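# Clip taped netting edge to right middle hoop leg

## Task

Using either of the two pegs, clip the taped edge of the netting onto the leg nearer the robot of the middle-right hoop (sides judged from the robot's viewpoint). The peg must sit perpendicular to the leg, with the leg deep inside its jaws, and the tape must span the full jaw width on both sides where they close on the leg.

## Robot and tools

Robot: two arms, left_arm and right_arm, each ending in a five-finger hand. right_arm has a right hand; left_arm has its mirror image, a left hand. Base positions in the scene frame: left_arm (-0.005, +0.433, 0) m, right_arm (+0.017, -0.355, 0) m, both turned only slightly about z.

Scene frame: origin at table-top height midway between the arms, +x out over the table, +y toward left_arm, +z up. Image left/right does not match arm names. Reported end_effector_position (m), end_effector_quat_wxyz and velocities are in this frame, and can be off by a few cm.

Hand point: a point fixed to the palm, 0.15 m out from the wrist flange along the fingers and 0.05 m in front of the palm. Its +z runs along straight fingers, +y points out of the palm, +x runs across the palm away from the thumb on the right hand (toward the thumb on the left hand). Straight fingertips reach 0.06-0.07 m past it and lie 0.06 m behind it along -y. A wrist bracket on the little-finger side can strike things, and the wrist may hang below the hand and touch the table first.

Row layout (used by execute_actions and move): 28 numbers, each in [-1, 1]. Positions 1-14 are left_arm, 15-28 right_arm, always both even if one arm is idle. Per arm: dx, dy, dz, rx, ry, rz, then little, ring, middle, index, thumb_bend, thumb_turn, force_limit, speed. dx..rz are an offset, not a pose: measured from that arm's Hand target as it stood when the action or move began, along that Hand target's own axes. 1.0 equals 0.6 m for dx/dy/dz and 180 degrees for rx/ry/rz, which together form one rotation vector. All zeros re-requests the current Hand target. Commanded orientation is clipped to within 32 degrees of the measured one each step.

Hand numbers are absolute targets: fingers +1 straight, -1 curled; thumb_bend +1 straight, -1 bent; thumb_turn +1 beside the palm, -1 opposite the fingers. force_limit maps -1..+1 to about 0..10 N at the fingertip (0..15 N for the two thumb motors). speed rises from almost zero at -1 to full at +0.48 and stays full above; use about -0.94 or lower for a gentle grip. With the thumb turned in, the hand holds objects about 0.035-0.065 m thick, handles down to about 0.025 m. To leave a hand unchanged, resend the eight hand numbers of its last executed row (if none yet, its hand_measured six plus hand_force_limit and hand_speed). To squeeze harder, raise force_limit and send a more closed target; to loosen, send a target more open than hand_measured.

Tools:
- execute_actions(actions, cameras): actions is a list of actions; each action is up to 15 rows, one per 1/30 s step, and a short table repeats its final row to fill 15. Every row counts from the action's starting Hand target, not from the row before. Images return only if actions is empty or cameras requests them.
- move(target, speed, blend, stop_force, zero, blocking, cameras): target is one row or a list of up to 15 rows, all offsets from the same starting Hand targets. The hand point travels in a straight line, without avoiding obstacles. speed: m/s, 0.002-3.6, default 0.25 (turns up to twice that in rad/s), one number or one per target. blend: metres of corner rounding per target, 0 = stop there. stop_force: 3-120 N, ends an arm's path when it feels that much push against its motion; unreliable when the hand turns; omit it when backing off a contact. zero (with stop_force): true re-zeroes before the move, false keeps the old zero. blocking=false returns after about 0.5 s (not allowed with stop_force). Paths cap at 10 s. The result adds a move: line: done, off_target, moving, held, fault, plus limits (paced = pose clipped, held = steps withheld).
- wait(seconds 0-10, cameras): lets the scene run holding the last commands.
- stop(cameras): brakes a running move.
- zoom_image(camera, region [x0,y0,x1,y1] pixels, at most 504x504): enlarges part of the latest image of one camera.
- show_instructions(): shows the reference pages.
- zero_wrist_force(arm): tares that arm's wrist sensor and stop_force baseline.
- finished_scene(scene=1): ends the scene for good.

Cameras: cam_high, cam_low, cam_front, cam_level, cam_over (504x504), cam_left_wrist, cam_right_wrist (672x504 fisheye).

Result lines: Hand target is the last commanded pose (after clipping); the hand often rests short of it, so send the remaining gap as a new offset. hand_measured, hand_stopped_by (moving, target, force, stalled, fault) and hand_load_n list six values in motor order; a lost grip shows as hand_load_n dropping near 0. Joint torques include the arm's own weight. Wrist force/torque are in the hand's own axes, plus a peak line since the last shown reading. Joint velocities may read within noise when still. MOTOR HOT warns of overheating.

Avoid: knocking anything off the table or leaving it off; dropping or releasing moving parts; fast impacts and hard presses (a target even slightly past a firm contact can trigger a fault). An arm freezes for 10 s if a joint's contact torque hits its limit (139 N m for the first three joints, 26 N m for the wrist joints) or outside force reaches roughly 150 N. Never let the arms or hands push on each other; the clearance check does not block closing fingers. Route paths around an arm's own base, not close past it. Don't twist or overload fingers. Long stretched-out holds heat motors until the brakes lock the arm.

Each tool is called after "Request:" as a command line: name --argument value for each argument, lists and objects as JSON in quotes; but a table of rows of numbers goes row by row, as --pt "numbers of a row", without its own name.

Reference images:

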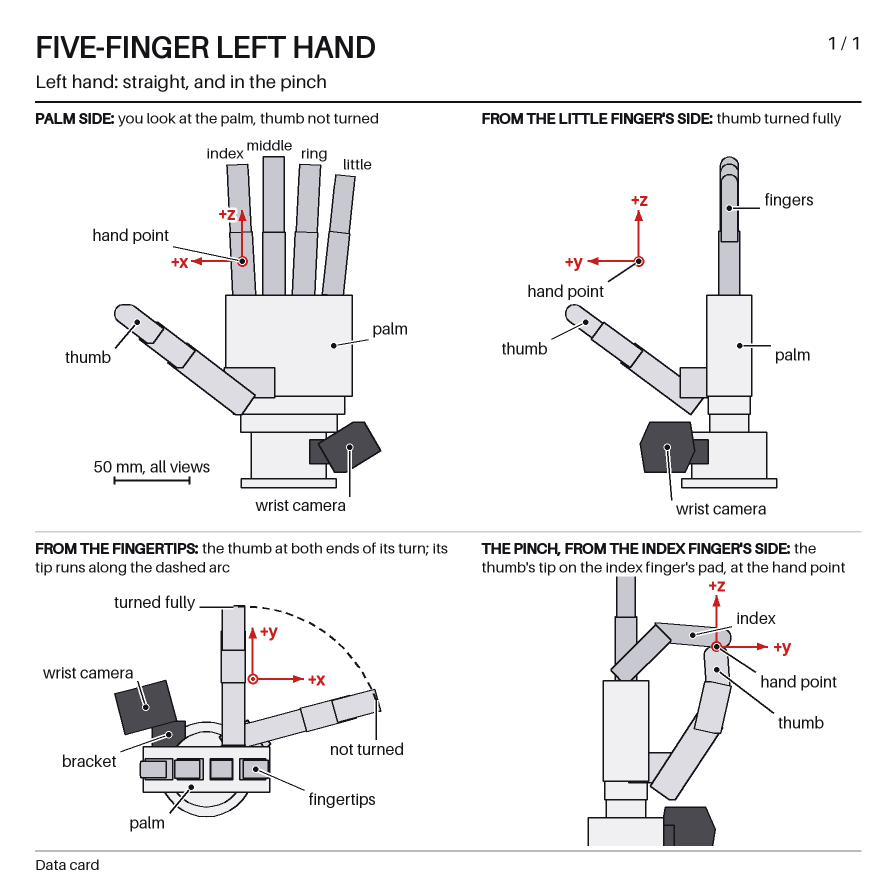

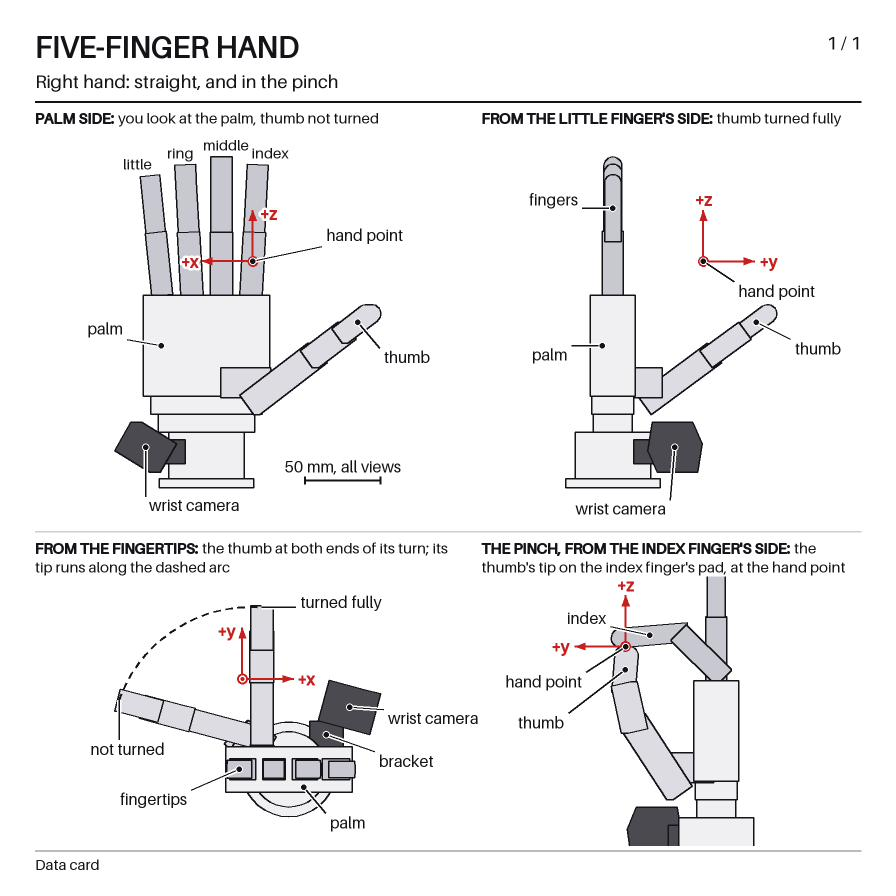

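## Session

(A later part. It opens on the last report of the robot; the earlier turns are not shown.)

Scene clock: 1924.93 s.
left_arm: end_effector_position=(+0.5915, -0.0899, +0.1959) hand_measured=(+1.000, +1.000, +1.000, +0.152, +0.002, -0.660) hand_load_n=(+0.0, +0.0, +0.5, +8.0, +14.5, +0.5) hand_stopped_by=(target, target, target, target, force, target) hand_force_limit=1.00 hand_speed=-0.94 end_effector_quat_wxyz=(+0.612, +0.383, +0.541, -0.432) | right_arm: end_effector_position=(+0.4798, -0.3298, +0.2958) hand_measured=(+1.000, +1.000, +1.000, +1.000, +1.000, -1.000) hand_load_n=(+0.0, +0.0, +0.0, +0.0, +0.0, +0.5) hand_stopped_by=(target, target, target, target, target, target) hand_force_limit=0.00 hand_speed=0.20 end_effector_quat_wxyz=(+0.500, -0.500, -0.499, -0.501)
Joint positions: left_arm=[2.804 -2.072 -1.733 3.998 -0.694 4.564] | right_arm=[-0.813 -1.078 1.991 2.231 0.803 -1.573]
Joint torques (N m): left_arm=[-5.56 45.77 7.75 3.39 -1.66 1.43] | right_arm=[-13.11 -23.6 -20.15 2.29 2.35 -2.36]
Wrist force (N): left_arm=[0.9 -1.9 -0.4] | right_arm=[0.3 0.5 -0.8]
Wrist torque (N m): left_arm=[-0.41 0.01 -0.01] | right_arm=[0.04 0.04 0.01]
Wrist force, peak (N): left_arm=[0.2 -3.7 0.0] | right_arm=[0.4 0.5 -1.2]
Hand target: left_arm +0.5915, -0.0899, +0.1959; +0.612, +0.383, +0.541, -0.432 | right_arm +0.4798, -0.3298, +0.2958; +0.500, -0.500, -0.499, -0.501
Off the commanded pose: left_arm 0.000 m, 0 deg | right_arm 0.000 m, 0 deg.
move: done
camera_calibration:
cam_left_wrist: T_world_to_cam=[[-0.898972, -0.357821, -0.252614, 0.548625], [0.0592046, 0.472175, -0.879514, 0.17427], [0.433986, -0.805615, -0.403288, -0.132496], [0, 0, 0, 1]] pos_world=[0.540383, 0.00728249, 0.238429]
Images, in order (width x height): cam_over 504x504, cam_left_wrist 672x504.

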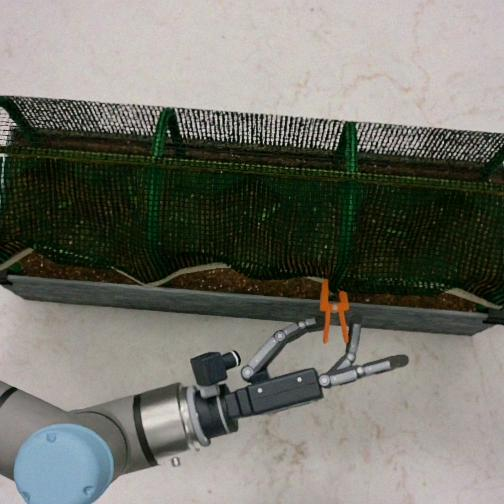

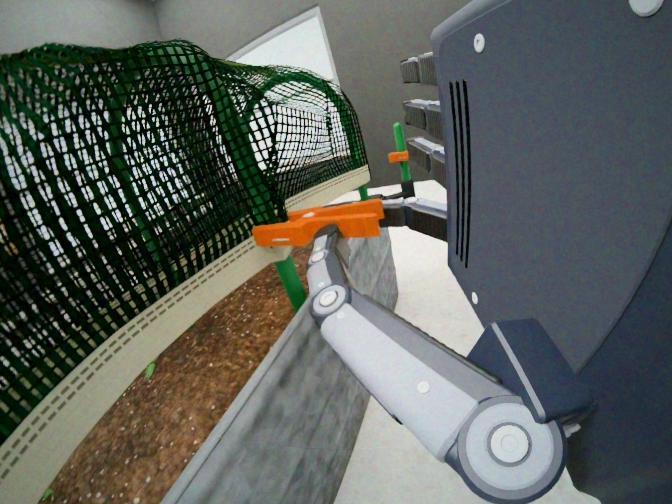

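Request:
move --target '[0, 0, 0, 0, 0, 0, 1, 1, 1, 0.15, 0.12, -0.7, 1.0, -0.9, 0, 0, 0, 0, 0, 0, 1, 1, 1, 1, 1, -1, 0, 0.2]'

Request:
move --target '[0, -0.0058, 0, 0, 0, 0, 1, 1, 1, 0.1, 0.12, -0.7, 0.2, -0.94, 0, 0, 0, 0, 0, 0, 1, 1, 1, 1, 1, -1, 0, 0.2]' --speed 0.02

Request:
move --target '[0, 0, 0, 0, 0, 0, 1, 1, 1, 0.1, -0.2, -0.66, 1.0, -0.94, 0, 0, 0, 0, 0, 0, 1, 1, 1, 1, 1, -1, 0, 0.2]' --cameras '["cam_over", "cam_left_wrist"]'

Request:
zoom_image --camera "cam_left_wrist" --region '[225, 175, 385, 295]'

Request:
zoom_image --camera "cam_over" --region '[305, 275, 385, 355]'

Scene clock: 1936.13 s.
left_arm: end_effector_position=(+0.5915, -0.0899, +0.1959) hand_measured=(+1.000, +1.000, +1.000, +0.150, +0.120, -0.700) hand_load_n=(+0.0, +0.5, +0.0, +0.0, +0.0, +0.0) hand_stopped_by=(target, target, target, target, target, target) hand_force_limit=1.00 hand_speed=-0.90 end_effector_quat_wxyz=(+0.612, +0.383, +0.541, -0.432) | right_arm: end_effector_position=(+0.4798, -0.3298, +0.2958) hand_measured=(+1.000, +1.000, +1.000, +1.000, +1.000, -1.000) hand_load_n=(+0.0, +0.0, +0.0, +0.0, +0.0, +0.0) hand_stopped_by=(target, target, target, target, target, target) hand_force_limit=0.00 hand_speed=0.20 end_effector_quat_wxyz=(+0.500, -0.500, -0.499, -0.501)
Joint positions: left_arm=[2.804 -2.072 -1.733 3.998 -0.694 4.564] | right_arm=[-0.813 -1.078 1.991 2.231 0.803 -1.573]
Joint torques (N m): left_arm=[0.68 43.95 11.01 2.04 1.12 0.77] | right_arm=[-13.19 -23.08 -19.49 2.3 2.41 -2.11]
Wrist force (N): left_arm=[0.1 -3.4 0.2] | right_arm=[0.4 0.4 -0.9]
Wrist torque (N m): left_arm=[-0.41 0.07 -0.01] | right_arm=[0.03 0.05 0.02]
Wrist force, peak (N): left_arm=[1.0 -5.4 -3.1] | right_arm=[0.8 0.5 -1.1]
Hand target: left_arm +0.5915, -0.0899, +0.1959; +0.612, +0.383, +0.541, -0.432 | right_arm +0.4798, -0.3298, +0.2958; +0.500, -0.500, -0.499, -0.501
Off the commanded pose: left_arm 0.000 m, 0 deg | right_arm 0.000 m, 0 deg.
move: done

Scene clock: 1936.83 s.
left_arm: end_effector_position=(+0.5884, -0.0910, +0.1959) hand_measured=(+1.000, +1.000, +1.000, +0.100, +0.122, -0.700) hand_load_n=(+0.0, +0.0, +0.0, +1.5, +5.5, +0.0) hand_stopped_by=(target, target, target, target, target, target) hand_force_limit=0.20 hand_speed=-0.94 end_effector_quat_wxyz=(+0.612, +0.383, +0.541, -0.432) | right_arm: end_effector_position=(+0.4798, -0.3298, +0.2958) hand_measured=(+1.000, +1.000, +1.000, +1.000, +1.000, -1.000) hand_load_n=(+0.0, +0.0, +0.0, +0.0, +0.0, +0.5) hand_stopped_by=(target, target, target, target, target, target) hand_force_limit=0.00 hand_speed=0.20 end_effector_quat_wxyz=(+0.500, -0.500, -0.499, -0.501)
Joint positions: left_arm=[2.8 -2.068 -1.739 3.999 -0.698 4.565] | right_arm=[-0.813 -1.078 1.991 2.231 0.803 -1.573]
Joint torques (N m): left_arm=[-9.49 49.33 6.96 3.49 -1.67 1.68] | right_arm=[-14 -23.6 -20.06 2.09 2.37 -2.05]
Wrist force (N): left_arm=[0.3 0.8 -0.1] | right_arm=[0.3 0.2 -0.8]
Wrist torque (N m): left_arm=[-0.42 0.04 -0.02] | right_arm=[0.00 0.06 0.00]
Wrist force, peak (N): left_arm=[0.6 -3.5 0.3] | right_arm=[0.6 0.5 -1.3]
Hand target: left_arm +0.5883, -0.0911, +0.1959; +0.612, +0.383, +0.541, -0.432 | right_arm +0.4798, -0.3298, +0.2958; +0.500, -0.500, -0.499, -0.501
Off the commanded pose: left_arm 0.000 m, 0 deg | right_arm 0.000 m, 0 deg.
move: done

Scene clock: 1937.77 s.
left_arm: end_effector_position=(+0.5883, -0.0911, +0.1959) hand_measured=(+1.000, +1.000, +1.000, +0.100, +0.062, -0.660) hand_load_n=(+0.0, +0.0, +0.0, +7.5, +14.5, -0.5) hand_stopped_by=(target, target, target, target, force, target) hand_force_limit=1.00 hand_speed=-0.94 end_effector_quat_wxyz=(+0.612, +0.383, +0.541, -0.432) | right_arm: end_effector_position=(+0.4798, -0.3298, +0.2958) hand_measured=(+1.000, +1.000, +1.000, +1.000, +1.000, -1.000) hand_load_n=(+0.0, +0.0, +0.0, +0.0, +0.0, +0.5) hand_stopped_by=(target, target, target, target, target, target) hand_force_limit=0.00 hand_speed=0.20 end_effector_quat_wxyz=(+0.500, -0.500, -0.499, -0.501)
Joint positions: left_arm=[2.8 -2.068 -1.74 3.999 -0.698 4.565] | right_arm=[-0.813 -1.078 1.991 2.231 0.803 -1.573]
Joint torques (N m): left_arm=[-8.81 46.62 7.04 3.55 -1.88 1.58] | right_arm=[-13.05 -23.14 -19.88 2.17 2.25 -2.14]
Wrist force (N): left_arm=[0.3 -1.4 -0.2] | right_arm=[0.5 0.6 -0.8]
Wrist torque (N m): left_arm=[-0.43 0.06 -0.01] | right_arm=[0.07 0.03 0.02]
Wrist force, peak (N): left_arm=[0.3 1.4 0.1] | right_arm=[0.6 0.4 -1.4]
Hand target: left_arm +0.5883, -0.0911, +0.1959; +0.612, +0.383, +0.541, -0.432 | right_arm +0.4798, -0.3298, +0.2958; +0.500, -0.500, -0.499, -0.501
Off the commanded pose: left_arm 0.000 m, 0 deg | right_arm 0.000 m, 0 deg.
move: done
camera_calibration:
cam_left_wrist: T_world_to_cam=[[-0.898972, -0.357821, -0.252614, 0.545229], [0.0592046, 0.472175, -0.879514, 0.175032], [0.433986, -0.805615, -0.403288, -0.132031], [0, 0, 0, 1]] pos_world=[0.537083, 0.00608249, 0.238429]
Images, in order (width x height): cam_over 504x504, cam_left_wrist 672x504.

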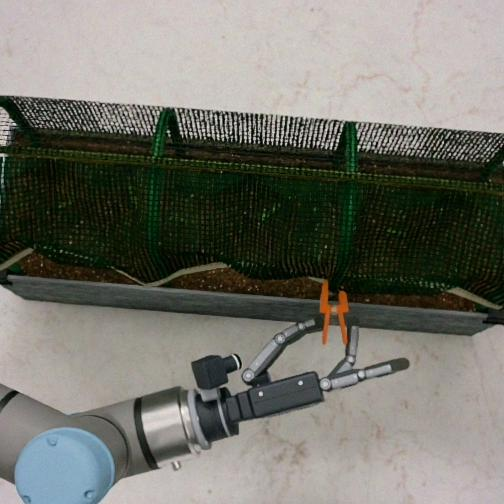

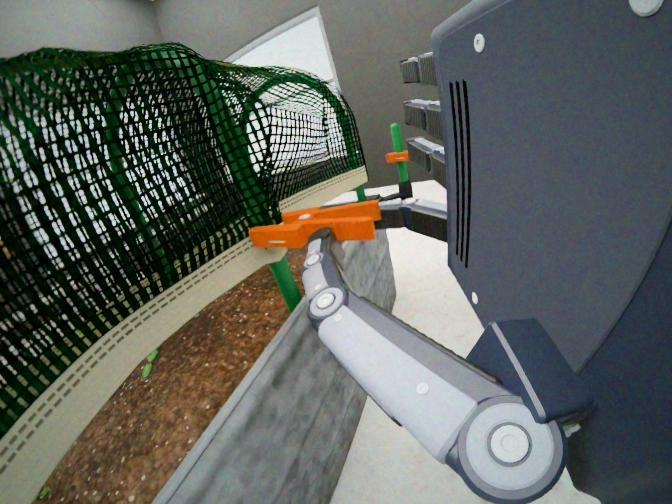

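Scaled by 3.150 from the camera's 672x504 image, which has a finer 960x720 frame.

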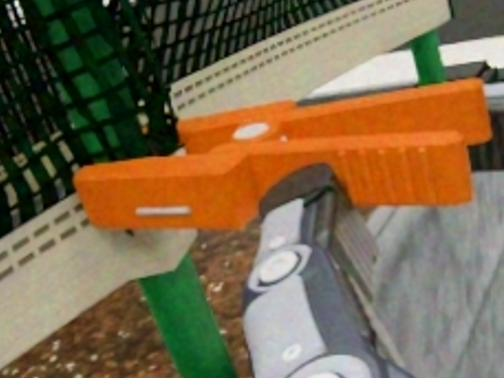

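Scaled by 6.300.

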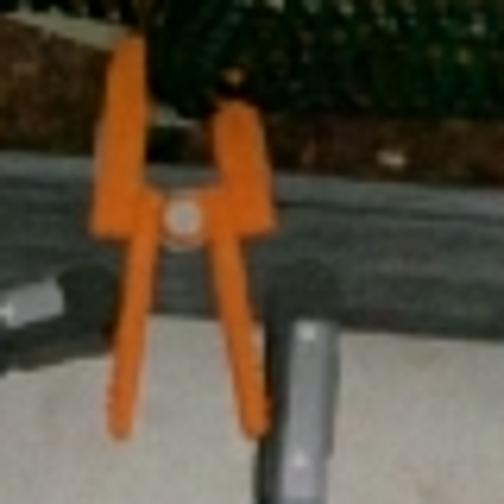

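Request:
move --target '[0, 0, 0, 0, 0, 0, 1, 1, 1, 0.3, 0.2, -0.7, 1.0, -0.9, 0, 0, 0, 0, 0, 0, 1, 1, 1, 1, 1, -1, 0, 0.2]'

Request:
move --target '[-0.0008, -0.0017, -0.0072, 0, 0, 0, 1, 1, 1, 0.3, 0.2, -0.7, 0.0, -0.9, 0, 0, 0, 0, 0, 0, 1, 1, 1, 1, 1, -1, 0, 0.2]' --speed 0.03

Request:
move --target '[0, 0, 0, 0, 0, 0, 1, 1, 1, 0.17, 0.05, -0.7, -0.5, -0.94, 0, 0, 0, 0, 0, 0, 1, 1, 1, 1, 1, -1, 0, 0.2]' --cameras '["cam_over", "cam_left_wrist"]'

Request:
zoom_image --camera "cam_left_wrist" --region '[225, 175, 385, 295]'

Request:
zoom_image --camera "cam_over" --region '[305, 275, 385, 355]'

Scene clock: 1963.47 s.
left_arm: end_effector_position=(+0.5883, -0.0911, +0.1959) hand_measured=(+1.000, +1.000, +1.000, +0.300, +0.200, -0.700) hand_load_n=(+0.0, +0.0, +0.0, +0.0, +0.0, +0.0) hand_stopped_by=(target, target, target, target, target, target) hand_force_limit=1.00 hand_speed=-0.90 end_effector_quat_wxyz=(+0.612, +0.383, +0.541, -0.432) | right_arm: end_effector_position=(+0.4798, -0.3298, +0.2958) hand_measured=(+1.000, +1.000, +1.000, +1.000, +1.000, -1.000) hand_load_n=(+0.0, +0.0, +0.0, +0.0, +0.0, +0.5) hand_stopped_by=(target, target, target, target, target, target) hand_force_limit=0.00 hand_speed=0.20 end_effector_quat_wxyz=(+0.500, -0.500, -0.499, -0.501)
Joint positions: left_arm=[2.8 -2.068 -1.74 3.999 -0.698 4.565] | right_arm=[-0.813 -1.078 1.991 2.231 0.803 -1.573]
Joint torques (N m): left_arm=[-0.79 46.73 13.4 3.58 -1.93 1.63] | right_arm=[-13.17 -22.75 -19.89 2.09 2.38 -2.12]
Wrist force (N): left_arm=[0.3 -3.1 -0.1] | right_arm=[0.6 0.3 -0.9]
Wrist torque (N m): left_arm=[-0.41 0.05 0.00] | right_arm=[0.02 0.01 0.02]
Wrist force, peak (N): left_arm=[0.6 -3.5 -0.1] | right_arm=[0.5 0.7 -1.2]
Hand target: left_arm +0.5883, -0.0911, +0.1959; +0.612, +0.383, +0.541, -0.432 | right_arm +0.4798, -0.3298, +0.2958; +0.500, -0.500, -0.499, -0.501
Off the commanded pose: left_arm 0.000 m, 0 deg | right_arm 0.000 m, 0 deg.
move: done

Scene clock: 1964.27 s.
left_arm: end_effector_position=(+0.5859, -0.0874, +0.1958) hand_measured=(+1.000, +1.000, +1.000, +0.300, +0.200, -0.700) hand_load_n=(+0.0, +0.0, +0.0, +0.0, +0.0, +0.0) hand_stopped_by=(target, target, target, target, target, target) hand_force_limit=0.00 hand_speed=-0.90 end_effector_quat_wxyz=(+0.612, +0.383, +0.541, -0.432) | right_arm: end_effector_position=(+0.4798, -0.3298, +0.2958) hand_measured=(+1.000, +1.000, +1.000, +1.000, +1.000, -1.000) hand_load_n=(+0.0, +0.0, +0.0, +0.5, +0.0, +0.0) hand_stopped_by=(target, target, target, target, target, target) hand_force_limit=0.00 hand_speed=0.20 end_effector_quat_wxyz=(+0.500, -0.500, -0.499, -0.501)
Joint positions: left_arm=[2.805 -2.06 -1.753 4.006 -0.693 4.564] | right_arm=[-0.813 -1.078 1.991 2.231 0.803 -1.573]
Joint torques (N m): left_arm=[7.16 48.41 7.92 3.87 1.81 -1.34] | right_arm=[-12.88 -23.32 -19.99 2.23 2.31 -2.24]
Wrist force (N): left_arm=[0.4 -3.3 0.1] | right_arm=[0.3 0.5 -1.0]
Wrist torque (N m): left_arm=[-0.42 0.04 0.09] | right_arm=[0.05 0.06 0.01]
Wrist force, peak (N): left_arm=[0.5 -3.3 0.3] | right_arm=[0.4 0.6 -1.1]
Hand target: left_arm +0.5859, -0.0873, +0.1958; +0.612, +0.383, +0.541, -0.432 | right_arm +0.4798, -0.3298, +0.2958; +0.500, -0.500, -0.499, -0.501
Off the commanded pose: left_arm 0.000 m, 0 deg | right_arm 0.000 m, 0 deg.
move: done

Scene clock: 1966.20 s.
left_arm: end_effector_position=(+0.5859, -0.0873, +0.1958) hand_measured=(+1.000, +1.000, +1.000, +0.170, +0.050, -0.700) hand_load_n=(+0.0, +0.0, +0.0, +1.0, +2.5, +0.5) hand_stopped_by=(target, target, target, target, target, target) hand_force_limit=-0.50 hand_speed=-0.94 end_effector_quat_wxyz=(+0.612, +0.383, +0.541, -0.432) | right_arm: end_effector_position=(+0.4798, -0.3298, +0.2958) hand_measured=(+1.000, +1.000, +1.000, +1.000, +1.000, -1.000) hand_load_n=(+0.0, +0.0, +0.0, +0.0, +0.0, +0.5) hand_stopped_by=(target, target, target, target, target, target) hand_force_limit=0.00 hand_speed=0.20 end_effector_quat_wxyz=(+0.500, -0.500, -0.499, -0.501)
Joint positions: left_arm=[2.805 -2.06 -1.753 4.006 -0.693 4.564] | right_arm=[-0.813 -1.078 1.991 2.231 0.803 -1.573]
Joint torques (N m): left_arm=[6.41 46.28 8.15 3.75 1.98 -1.51] | right_arm=[-13.25 -22.64 -19.55 2.21 2.33 -2.27]
Wrist force (N): left_arm=[0.2 -2.1 0.1] | right_arm=[0.7 0.4 -1.0]
Wrist torque (N m): left_arm=[-0.34 0.08 0.06] | right_arm=[0.04 0.00 0.03]
Wrist force, peak (N): left_arm=[0.5 -3.6 0.3] | right_arm=[0.7 0.5 -1.2]
Hand target: left_arm +0.5859, -0.0873, +0.1958; +0.612, +0.383, +0.541, -0.432 | right_arm +0.4798, -0.3298, +0.2958; +0.500, -0.500, -0.499, -0.501
Off the commanded pose: left_arm 0.000 m, 0 deg | right_arm 0.000 m, 0 deg.
move: done
camera_calibration:
cam_left_wrist: T_world_to_cam=[[-0.898972, -0.357821, -0.252614, 0.544431], [0.0592046, 0.472175, -0.879514, 0.17338], [0.433986, -0.805615, -0.403288, -0.127928], [0, 0, 0, 1]] pos_world=[0.534683, 0.00988249, 0.238429]
Images, in order (width x height): cam_over 504x504, cam_left_wrist 672x504.

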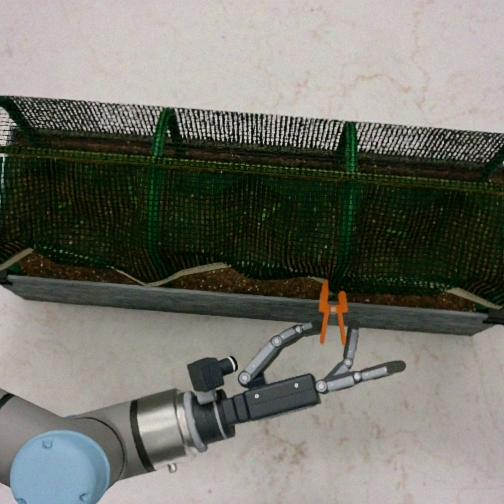

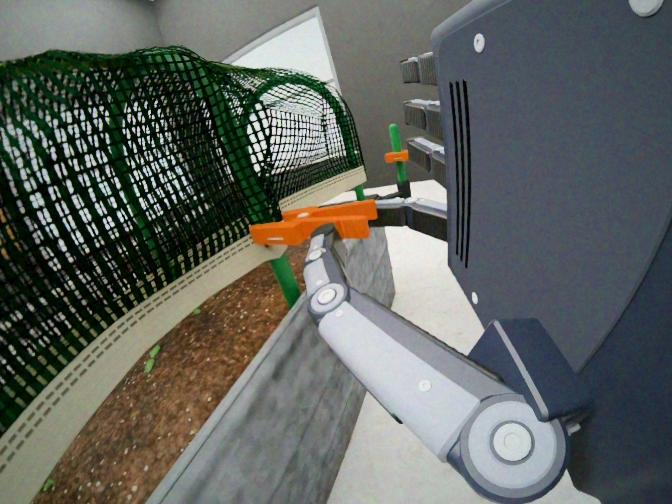

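Scaled by 3.150 from the camera's 672x504 image, which has a finer 960x720 frame.

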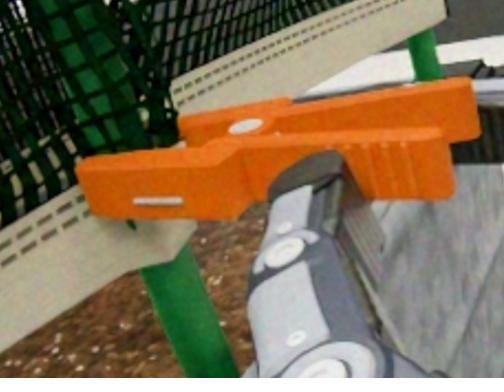

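Scaled by 6.300.

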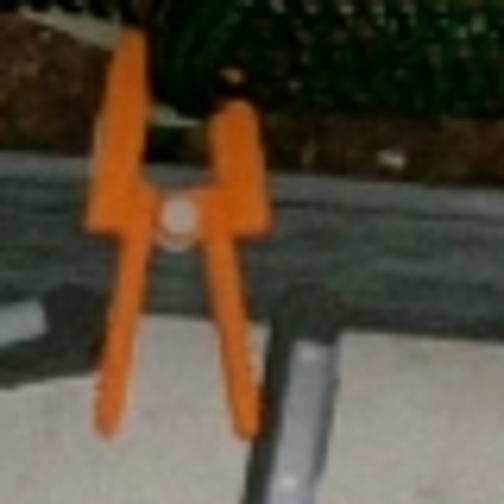

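Request:
move --target '[0, 0, 0, 0, 0, 0, 1, 1, 1, 0.17, -0.18, -0.64, 1.0, -0.94, 0, 0, 0, 0, 0, 0, 1, 1, 1, 1, 1, -1, 0, 0.2]' --cameras '["cam_over", "cam_left_wrist"]'

Request:
zoom_image --camera "cam_left_wrist" --region '[225, 175, 385, 295]'

Request:
zoom_image --camera "cam_over" --region '[305, 275, 385, 355]'

Scene clock: 1970.97 s.
left_arm: end_effector_position=(+0.5859, -0.0873, +0.1958) hand_measured=(+1.000, +1.000, +1.000, +0.170, -0.068, -0.640) hand_load_n=(+0.0, -0.5, +0.0, +10.5, +15.0, +0.0) hand_stopped_by=(target, target, target, target, force, target) hand_force_limit=1.00 hand_speed=-0.94 end_effector_quat_wxyz=(+0.612, +0.383, +0.541, -0.432) | right_arm: end_effector_position=(+0.4798, -0.3298, +0.2958) hand_measured=(+1.000, +1.000, +1.000, +1.000, +1.000, -1.000) hand_load_n=(+0.0, +0.0, +0.0, +0.0, +0.0, +0.0) hand_stopped_by=(target, target, target, target, target, target) hand_force_limit=0.00 hand_speed=0.20 end_effector_quat_wxyz=(+0.500, -0.500, -0.499, -0.501)
Joint positions: left_arm=[2.805 -2.06 -1.753 4.006 -0.693 4.564] | right_arm=[-0.813 -1.078 1.991 2.231 0.803 -1.573]
Joint torques (N m): left_arm=[-0.74 45.27 7.33 2.47 1.11 -1.47] | right_arm=[-13.48 -24.24 -19.43 1.99 2.33 -2.21]
Wrist force (N): left_arm=[0.6 -2.7 0.6] | right_arm=[0.4 0.5 -0.6]
Wrist torque (N m): left_arm=[-0.33 0.03 0.08] | right_arm=[0.04 0.03 0.02]
Wrist force, peak (N): left_arm=[0.3 -3.1 0.8] | right_arm=[0.4 0.5 -1.3]
Hand target: left_arm +0.5859, -0.0873, +0.1958; +0.612, +0.383, +0.541, -0.432 | right_arm +0.4798, -0.3298, +0.2958; +0.500, -0.500, -0.499, -0.501
Off the commanded pose: left_arm 0.000 m, 0 deg | right_arm 0.000 m, 0 deg.
move: done
camera_calibration:
cam_left_wrist: T_world_to_cam=[[-0.898972, -0.357821, -0.252614, 0.544431], [0.0592046, 0.472175, -0.879514, 0.17338], [0.433986, -0.805615, -0.403288, -0.127928], [0, 0, 0, 1]] pos_world=[0.534683, 0.00988249, 0.238429]
Images, in order (width x height): cam_over 504x504, cam_left_wrist 672x504.

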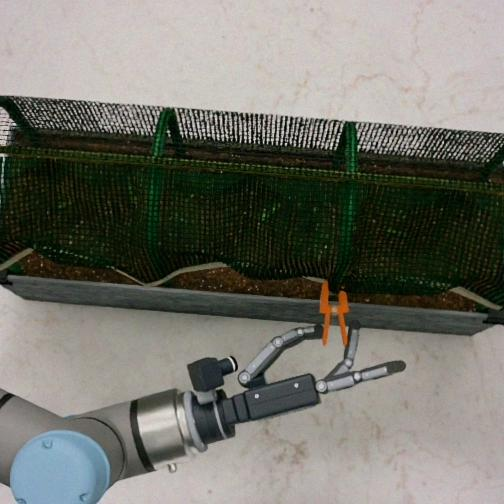

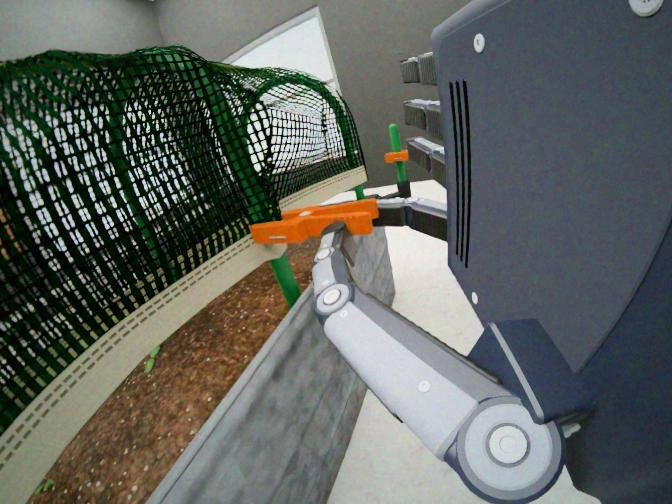

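Scaled by 3.150 from the camera's 672x504 image, which has a finer 960x720 frame.

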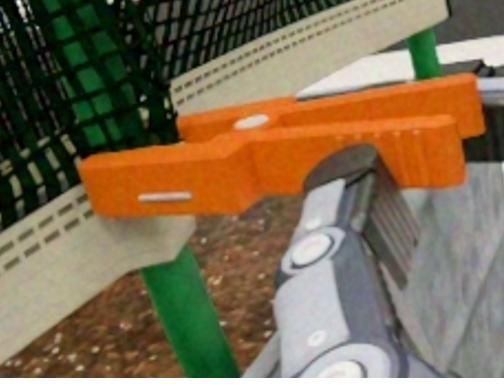

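Scaled by 6.300.

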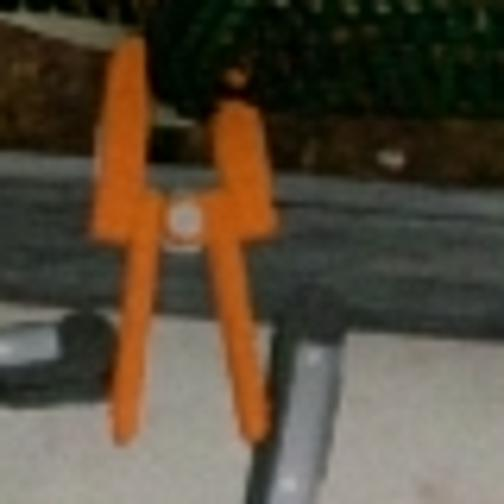

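Request:
move --pt "0 0 0 0 0 0 1 1 1 0.17 -0.05 -0.64 1.0 -0.9 0 0 0 0 0 0 1 1 1 1 1 -1 0 0.2"

Request:
move --target '[0, 0, 0, 0, 0, 0, 1, 1, 1, 0.17, -0.15, -0.62, 1.0, -0.5, 0, 0, 0, 0, 0, 0, 1, 1, 1, 1, 1, -1, 0, 0.2]' --cameras '["cam_over", "cam_left_wrist"]'

Request:
zoom_image --camera "cam_left_wrist" --region '[225, 175, 385, 295]'

Request:
zoom_image --camera "cam_over" --region '[305, 275, 385, 355]'

Scene clock: 1976.93 s.
left_arm: end_effector_position=(+0.5859, -0.0873, +0.1958) hand_measured=(+1.000, +1.000, +1.000, +0.170, -0.046, -0.640) hand_load_n=(+0.0, +0.0, +0.0, +8.5, +9.5, +0.0) hand_stopped_by=(target, target, target, target, target, target) hand_force_limit=1.00 hand_speed=-0.90 end_effector_quat_wxyz=(+0.612, +0.383, +0.541, -0.432) | right_arm: end_effector_position=(+0.4798, -0.3298, +0.2958) hand_measured=(+1.000, +1.000, +1.000, +1.000, +1.000, -1.000) hand_load_n=(+0.0, +0.0, +0.0, +0.0, +0.0, +0.5) hand_stopped_by=(target, target, target, target, target, target) hand_force_limit=0.00 hand_speed=0.20 end_effector_quat_wxyz=(+0.500, -0.500, -0.499, -0.501)
Joint positions: left_arm=[2.805 -2.06 -1.753 4.006 -0.693 4.564] | right_arm=[-0.813 -1.078 1.991 2.231 0.803 -1.573]
Joint torques (N m): left_arm=[-5.01 45.5 8.48 1.49 0.51 -1.46] | right_arm=[-13.33 -23.3 -19.86 2.09 2.43 -2.22]
Wrist force (N): left_arm=[0.4 -3.6 -0.6] | right_arm=[0.3 0.4 -1.2]
Wrist torque (N m): left_arm=[-0.42 0.05 0.08] | right_arm=[0.04 0.06 0.00]
Wrist force, peak (N): left_arm=[0.8 -3.8 -0.5] | right_arm=[0.6 0.4 -1.2]
Hand target: left_arm +0.5859, -0.0873, +0.1958; +0.612, +0.383, +0.541, -0.432 | right_arm +0.4798, -0.3298, +0.2958; +0.500, -0.500, -0.499, -0.501
Off the commanded pose: left_arm 0.000 m, 0 deg | right_arm 0.000 m, 0 deg.
move: done

Scene clock: 1977.43 s.
left_arm: end_effector_position=(+0.5859, -0.0873, +0.1958) hand_measured=(+1.000, +1.000, +1.000, +0.172, -0.108, -0.620) hand_load_n=(+0.0, +0.0, +0.0, +12.0, +14.5, +0.0) hand_stopped_by=(target, target, target, target, force, target) hand_force_limit=1.00 hand_speed=-0.50 end_effector_quat_wxyz=(+0.612, +0.383, +0.541, -0.432) | right_arm: end_effector_position=(+0.4798, -0.3298, +0.2958) hand_measured=(+1.000, +1.000, +1.000, +1.000, +1.000, -1.000) hand_load_n=(+0.0, +0.0, +0.0, +0.0, +0.0, +0.0) hand_stopped_by=(target, target, target, target, target, target) hand_force_limit=0.00 hand_speed=0.20 end_effector_quat_wxyz=(+0.500, -0.500, -0.499, -0.501)
Joint positions: left_arm=[2.805 -2.06 -1.753 4.006 -0.693 4.564] | right_arm=[-0.813 -1.078 1.991 2.231 0.803 -1.573]
Joint torques (N m): left_arm=[-4.35 45.35 8.5 1.34 0.3 -1.32] | right_arm=[-13.56 -23.08 -19.25 2.05 2.42 -2.2]
Wrist force (N): left_arm=[0.3 -3.4 0.4] | right_arm=[0.7 0.2 -0.8]
Wrist torque (N m): left_arm=[-0.37 0.09 0.07] | right_arm=[0.00 0.00 0.02]
Wrist force, peak (N): left_arm=[0.8 -3.8 0.4] | right_arm=[0.6 0.3 -1.1]
Hand target: left_arm +0.5859, -0.0873, +0.1958; +0.612, +0.383, +0.541, -0.432 | right_arm +0.4798, -0.3298, +0.2958; +0.500, -0.500, -0.499, -0.501
Off the commanded pose: left_arm 0.000 m, 0 deg | right_arm 0.000 m, 0 deg.
move: done
camera_calibration:
cam_left_wrist: T_world_to_cam=[[-0.898972, -0.357821, -0.252614, 0.544431], [0.0592046, 0.472175, -0.879514, 0.17338], [0.433986, -0.805615, -0.403288, -0.127928], [0, 0, 0, 1]] pos_world=[0.534683, 0.00988249, 0.238429]
Images, in order (width x height): cam_over 504x504, cam_left_wrist 672x504.

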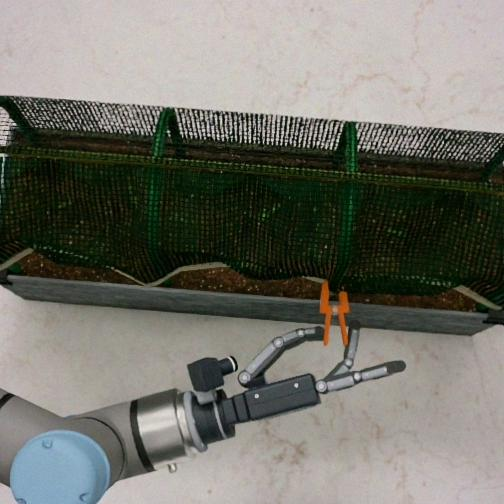

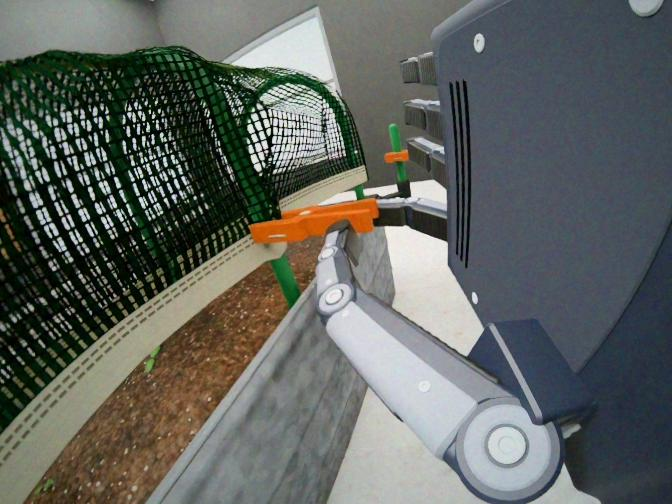

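Scaled by 3.150 from the camera's 672x504 image, which has a finer 960x720 frame.

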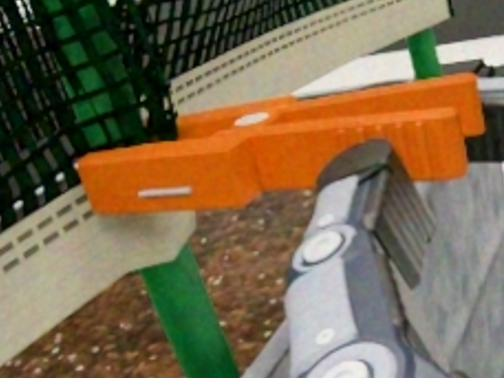

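Scaled by 6.300.

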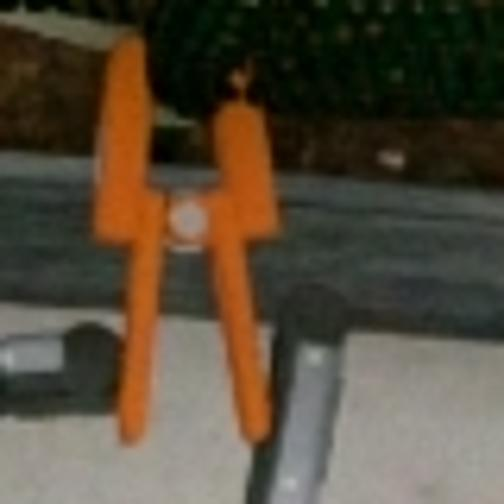

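Request:
move --target '[0, 0, 0, 0, 0, 0, 1, 1, 1, 0.17, -0.095, -0.62, 1.0, -0.9, 0, 0, 0, 0, 0, 0, 1, 1, 1, 1, 1, -1, 0, 0.2]'

Request:
move --target '[0, 0, 0, 0, 0, 0, 1, 1, 1, 0.17, -0.19, -0.57, 1.0, -0.5, 0, 0, 0, 0, 0, 0, 1, 1, 1, 1, 1, -1, 0, 0.2]' --cameras '["cam_over", "cam_left_wrist"]'

Request:
zoom_image --camera "cam_left_wrist" --region '[225, 175, 385, 295]'

Request:
zoom_image --camera "cam_over" --region '[305, 275, 385, 355]'

Scene clock: 1982.50 s.
left_arm: end_effector_position=(+0.5859, -0.0873, +0.1958) hand_measured=(+1.000, +1.000, +1.000, +0.172, -0.090, -0.620) hand_load_n=(+0.0, +0.0, +0.0, +10.0, +10.0, +0.0) hand_stopped_by=(target, target, target, target, target, target) hand_force_limit=1.00 hand_speed=-0.90 end_effector_quat_wxyz=(+0.612, +0.383, +0.541, -0.432) | right_arm: end_effector_position=(+0.4798, -0.3298, +0.2958) hand_measured=(+1.000, +1.000, +1.000, +1.000, +1.000, -1.000) hand_load_n=(+0.0, +0.0, +0.0, +0.0, +0.0, +0.0) hand_stopped_by=(target, target, target, target, target, target) hand_force_limit=0.00 hand_speed=0.20 end_effector_quat_wxyz=(+0.500, -0.500, -0.499, -0.501)
Joint positions: left_arm=[2.805 -2.06 -1.753 4.006 -0.693 4.564] | right_arm=[-0.813 -1.078 1.991 2.231 0.803 -1.573]
Joint torques (N m): left_arm=[-4.66 46.13 8.7 0.46 -0.48 -1.39] | right_arm=[-13.44 -23.16 -18.69 2.14 2.3 -2.23]
Wrist force (N): left_arm=[0.6 -3.8 -0.8] | right_arm=[0.6 0.5 -1.1]
Wrist torque (N m): left_arm=[-0.44 0.03 0.09] | right_arm=[0.07 0.03 0.03]
Wrist force, peak (N): left_arm=[0.5 -4.0 -0.6] | right_arm=[0.3 0.5 -1.4]
Hand target: left_arm +0.5859, -0.0873, +0.1958; +0.612, +0.383, +0.541, -0.432 | right_arm +0.4798, -0.3298, +0.2958; +0.500, -0.500, -0.499, -0.501
Off the commanded pose: left_arm 0.000 m, 0 deg | right_arm 0.000 m, 0 deg.
move: done

Scene clock: 1983.00 s.
left_arm: end_effector_position=(+0.5859, -0.0873, +0.1958) hand_measured=(+1.000, +1.000, +1.000, +0.172, -0.128, -0.570) hand_load_n=(+0.0, +0.0, +0.0, +12.5, +14.0, -0.5) hand_stopped_by=(target, target, target, target, force, target) hand_force_limit=1.00 hand_speed=-0.50 end_effector_quat_wxyz=(+0.612, +0.383, +0.541, -0.432) | right_arm: end_effector_position=(+0.4798, -0.3298, +0.2958) hand_measured=(+1.000, +1.000, +1.000, +1.000, +1.000, -1.000) hand_load_n=(+0.0, +0.0, +0.0, +0.0, +0.0, +0.0) hand_stopped_by=(target, target, target, target, target, target) hand_force_limit=0.00 hand_speed=0.20 end_effector_quat_wxyz=(+0.500, -0.500, -0.499, -0.501)
Joint positions: left_arm=[2.805 -2.06 -1.753 4.006 -0.693 4.564] | right_arm=[-0.813 -1.078 1.991 2.231 0.803 -1.573]
Joint torques (N m): left_arm=[-4.72 44.9 8.64 0.32 -0.44 -1.36] | right_arm=[-13.56 -23.51 -19.39 2.16 2.22 -2.16]
Wrist force (N): left_arm=[0.5 -3.5 0.4] | right_arm=[0.3 0.5 -0.8]
Wrist torque (N m): left_arm=[-0.38 0.04 0.10] | right_arm=[0.05 0.05 0.02]
Wrist force, peak (N): left_arm=[0.6 -3.9 -0.8] | right_arm=[0.3 0.6 -1.2]
Hand target: left_arm +0.5859, -0.0873, +0.1958; +0.612, +0.383, +0.541, -0.432 | right_arm +0.4798, -0.3298, +0.2958; +0.500, -0.500, -0.499, -0.501
Off the commanded pose: left_arm 0.000 m, 0 deg | right_arm 0.000 m, 0 deg.
move: done
camera_calibration:
cam_left_wrist: T_world_to_cam=[[-0.898972, -0.357821, -0.252614, 0.544431], [0.0592046, 0.472175, -0.879514, 0.17338], [0.433986, -0.805615, -0.403288, -0.127928], [0, 0, 0, 1]] pos_world=[0.534683, 0.00988249, 0.238429]
Images, in order (width x height): cam_over 504x504, cam_left_wrist 672x504.

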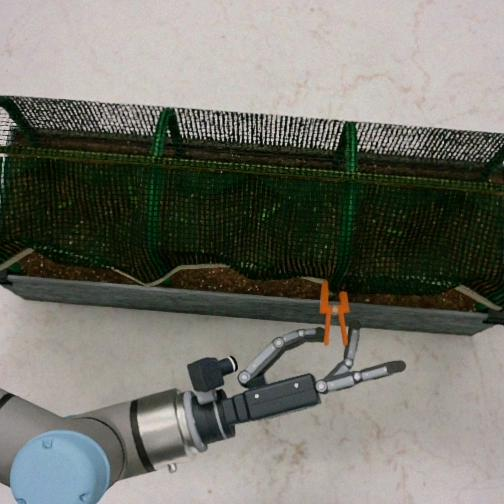

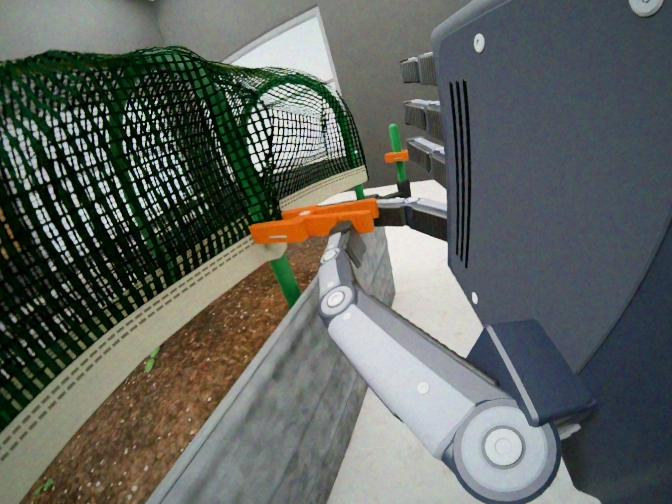

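Scaled by 3.150 from the camera's 672x504 image, which has a finer 960x720 frame.

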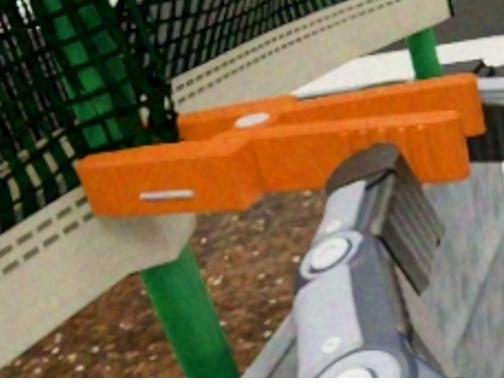

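Scaled by 6.300.

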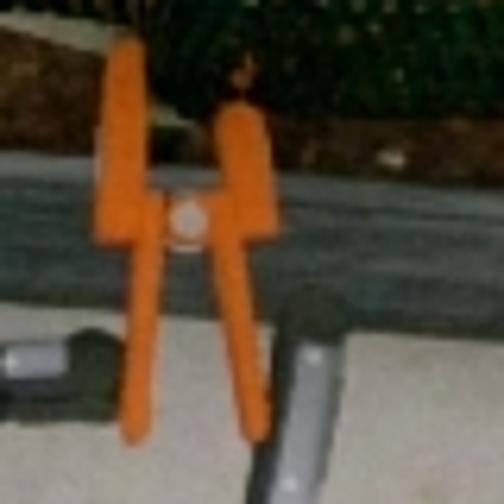

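Request:
move --target '[0, 0, 0, 0, 0, 0, 1, 1, 1, 0.17, -0.115, -0.57, 1.0, -0.9, 0, 0, 0, 0, 0, 0, 1, 1, 1, 1, 1, -1, 0, 0.2]'

Request:
move --target '[0, 0, 0, 0, 0, 0, 1, 1, 1, 0.17, -0.25, -0.57, 1.0, -0.2, 0, 0, 0, 0, 0, 0, 1, 1, 1, 1, 1, -1, 0, 0.2]' --cameras '["cam_over", "cam_left_wrist"]'

Request:
zoom_image --camera "cam_left_wrist" --region '[225, 175, 385, 295]'

Request:
zoom_image --camera "cam_over" --region '[305, 275, 385, 355]'

Scene clock: 1987.83 s.
left_arm: end_effector_position=(+0.5859, -0.0873, +0.1958) hand_measured=(+1.000, +1.000, +1.000, +0.172, -0.110, -0.570) hand_load_n=(+0.0, +0.0, +0.0, +11.0, +11.0, +0.0) hand_stopped_by=(target, target, target, target, target, target) hand_force_limit=1.00 hand_speed=-0.90 end_effector_quat_wxyz=(+0.612, +0.383, +0.541, -0.432) | right_arm: end_effector_position=(+0.4798, -0.3298, +0.2958) hand_measured=(+1.000, +1.000, +1.000, +1.000, +1.000, -1.000) hand_load_n=(+0.0, +0.0, +0.0, +0.0, +0.0, +0.0) hand_stopped_by=(target, target, target, target, target, target) hand_force_limit=0.00 hand_speed=0.20 end_effector_quat_wxyz=(+0.500, -0.500, -0.499, -0.501)
Joint positions: left_arm=[2.805 -2.06 -1.753 4.006 -0.693 4.564] | right_arm=[-0.813 -1.078 1.991 2.231 0.803 -1.573]
Joint torques (N m): left_arm=[-4.47 45.62 8.97 -0.51 -1.17 -1.36] | right_arm=[-13.54 -23.28 -18.85 2.09 2.33 -2.16]
Wrist force (N): left_arm=[0.6 -3.5 -0.5] | right_arm=[0.4 0.3 -1.1]
Wrist torque (N m): left_arm=[-0.43 0.02 0.11] | right_arm=[0.02 0.06 0.01]
Wrist force, peak (N): left_arm=[0.5 -3.8 0.5] | right_arm=[0.3 0.8 -1.2]
Hand target: left_arm +0.5859, -0.0873, +0.1958; +0.612, +0.383, +0.541, -0.432 | right_arm +0.4798, -0.3298, +0.2958; +0.500, -0.500, -0.499, -0.501
Off the commanded pose: left_arm 0.000 m, 0 deg | right_arm 0.000 m, 0 deg.
move: done

Scene clock: 1988.33 s.
left_arm: end_effector_position=(+0.5859, -0.0873, +0.1958) hand_measured=(+1.000, +1.000, +1.000, +0.172, -0.136, -0.570) hand_load_n=(+0.0, +0.0, +0.0, +12.5, +13.5, -0.5) hand_stopped_by=(target, target, target, target, force, target) hand_force_limit=1.00 hand_speed=-0.20 end_effector_quat_wxyz=(+0.612, +0.383, +0.541, -0.432) | right_arm: end_effector_position=(+0.4798, -0.3298, +0.2958) hand_measured=(+1.000, +1.000, +1.000, +1.000, +1.000, -1.000) hand_load_n=(+0.0, +0.0, +0.0, +0.0, +0.0, +0.5) hand_stopped_by=(target, target, target, target, target, target) hand_force_limit=0.00 hand_speed=0.20 end_effector_quat_wxyz=(+0.500, -0.500, -0.499, -0.501)
Joint positions: left_arm=[2.805 -2.06 -1.753 4.006 -0.693 4.564] | right_arm=[-0.813 -1.078 1.991 2.231 0.803 -1.573]
Joint torques (N m): left_arm=[-3.75 45.35 8.29 -0.75 -1.19 -1.33] | right_arm=[-13.15 -23.58 -18.65 2.27 2.33 -2.27]
Wrist force (N): left_arm=[0.6 -3.4 0.5] | right_arm=[0.4 0.3 -0.8]
Wrist torque (N m): left_arm=[-0.38 0.04 0.09] | right_arm=[0.01 0.03 0.01]
Wrist force, peak (N): left_arm=[0.4 -3.8 0.3] | right_arm=[0.7 0.7 -0.9]
Hand target: left_arm +0.5859, -0.0873, +0.1958; +0.612, +0.383, +0.541, -0.432 | right_arm +0.4798, -0.3298, +0.2958; +0.500, -0.500, -0.499, -0.501
Off the commanded pose: left_arm 0.000 m, 0 deg | right_arm 0.000 m, 0 deg.
move: done
camera_calibration:
cam_left_wrist: T_world_to_cam=[[-0.898972, -0.357821, -0.252614, 0.544431], [0.0592046, 0.472175, -0.879514, 0.17338], [0.433986, -0.805615, -0.403288, -0.127928], [0, 0, 0, 1]] pos_world=[0.534683, 0.00988249, 0.238429]
Images, in order (width x height): cam_over 504x504, cam_left_wrist 672x504.

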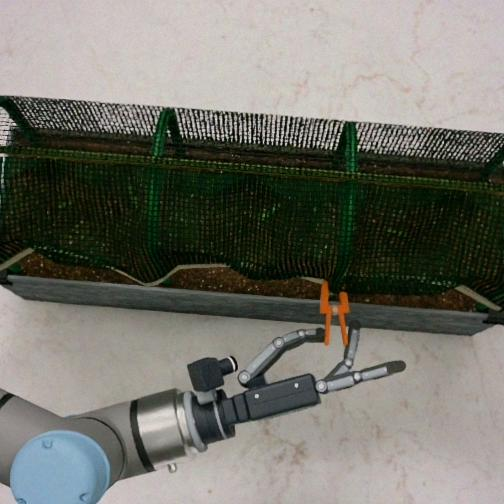

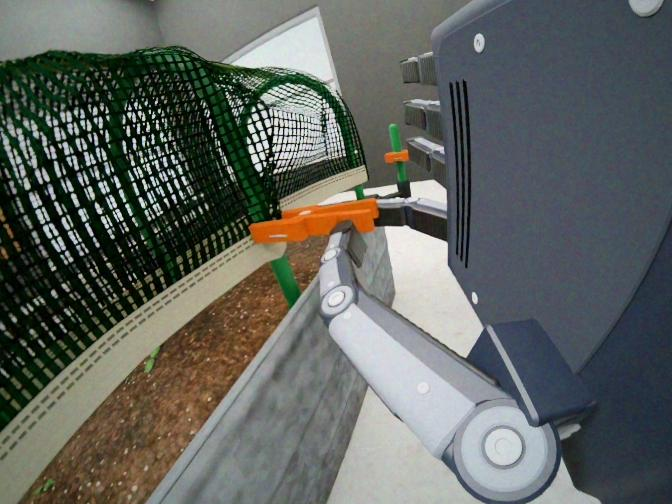

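Scaled by 3.150 from the camera's 672x504 image, which has a finer 960x720 frame.

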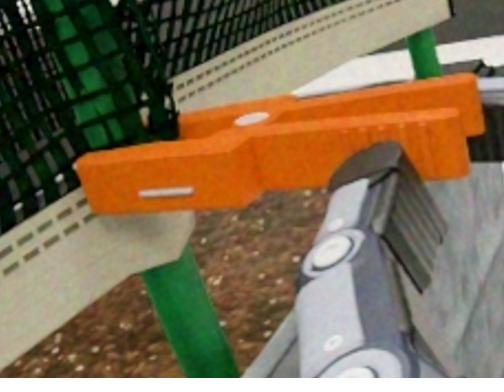

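Scaled by 6.300.

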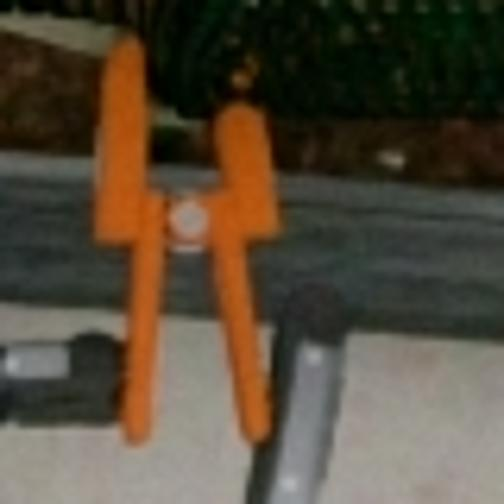

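Request:
move --target '[0, -0.0165, 0.003, 0, 0, 0, 1, 1, 1, 0.17, -0.25, -0.57, 1.0, -0.2, 0, 0, 0, 0, 0, 0, 1, 1, 1, 1, 1, -1, 0, 0.2]' --speed 0.02 --stop_force 12 --cameras '["cam_over", "cam_left_wrist"]'

Request:
zoom_image --camera "cam_left_wrist" --region '[225, 175, 385, 295]'

Request:
zoom_image --camera "cam_over" --region '[305, 275, 385, 355]'

Scene clock: 1996.17 s.
left_arm: end_effector_position=(+0.5771, -0.0923, +0.1960) hand_measured=(+1.000, +1.000, +1.000, +0.172, -0.136, -0.570) hand_load_n=(+0.0, +0.0, +0.0, +12.5, +13.0, -0.5) hand_stopped_by=(target, target, target, target, force, target) hand_force_limit=1.00 hand_speed=-0.20 end_effector_quat_wxyz=(+0.612, +0.383, +0.541, -0.432) | right_arm: end_effector_position=(+0.4798, -0.3298, +0.2958) hand_measured=(+1.000, +1.000, +1.000, +1.000, +1.000, -1.000) hand_load_n=(+0.0, +0.0, +0.0, +0.0, +0.0, +0.0) hand_stopped_by=(target, target, target, target, target, target) hand_force_limit=0.00 hand_speed=0.20 end_effector_quat_wxyz=(+0.500, -0.500, -0.499, -0.501)
Joint positions: left_arm=[2.791 -2.052 -1.766 4.007 -0.707 4.568] | right_arm=[-0.813 -1.078 1.991 2.231 0.803 -1.573]
Joint torques (N m): left_arm=[-7.24 46.3 7.79 3.86 -2.8 1.68] | right_arm=[-12.98 -23.25 -18.84 2.14 2.28 -2.25]
Wrist force (N): left_arm=[0.4 -2.9 -0.1] | right_arm=[0.3 0.5 -0.9]
Wrist torque (N m): left_arm=[-0.35 0.07 0.00] | right_arm=[0.05 0.06 0.01]
Wrist force, peak (N): left_arm=[0.3 -3.9 0.4] | right_arm=[0.7 0.6 -1.3]
Hand target: left_arm +0.5771, -0.0923, +0.1960; +0.612, +0.383, +0.541, -0.432 | right_arm +0.4798, -0.3298, +0.2958; +0.500, -0.500, -0.499, -0.501
Off the commanded pose: left_arm 0.000 m, 0 deg | right_arm 0.000 m, 0 deg.
move: done
camera_calibration:
cam_left_wrist: T_world_to_cam=[[-0.898972, -0.357821, -0.252614, 0.534872], [0.0592046, 0.472175, -0.879514, 0.176431], [0.433986, -0.805615, -0.403288, -0.1281], [0, 0, 0, 1]] pos_world=[0.525983, 0.00488249, 0.238629]
Images, in order (width x height): cam_over 504x504, cam_left_wrist 672x504.

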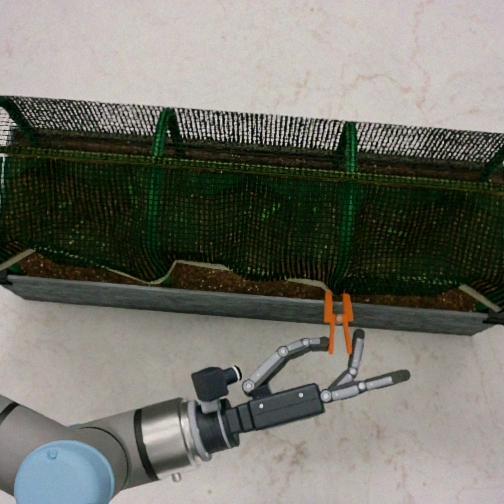

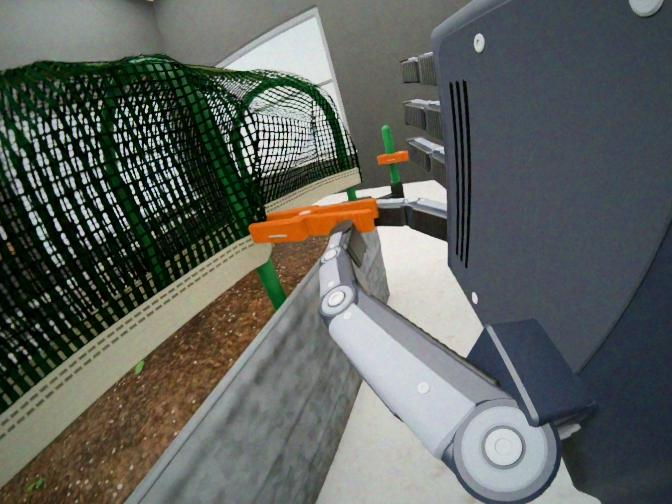

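Scaled by 3.150 from the camera's 672x504 image, which has a finer 960x720 frame.

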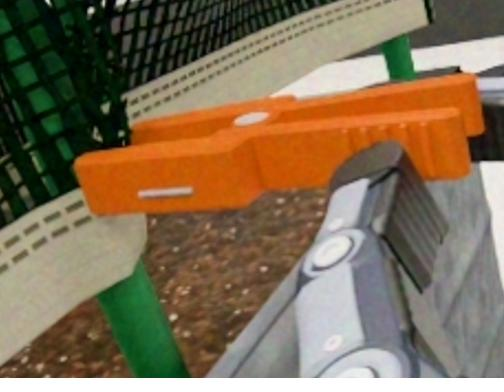

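Scaled by 6.300.

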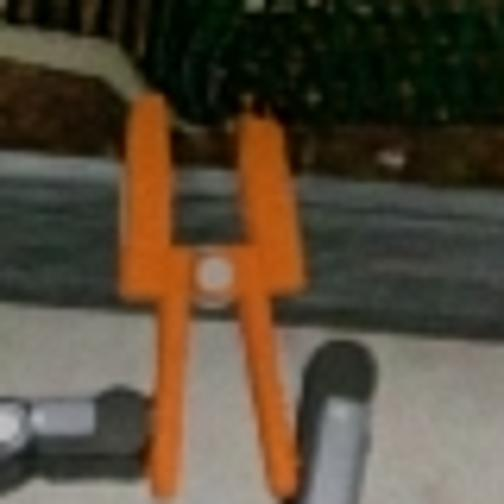

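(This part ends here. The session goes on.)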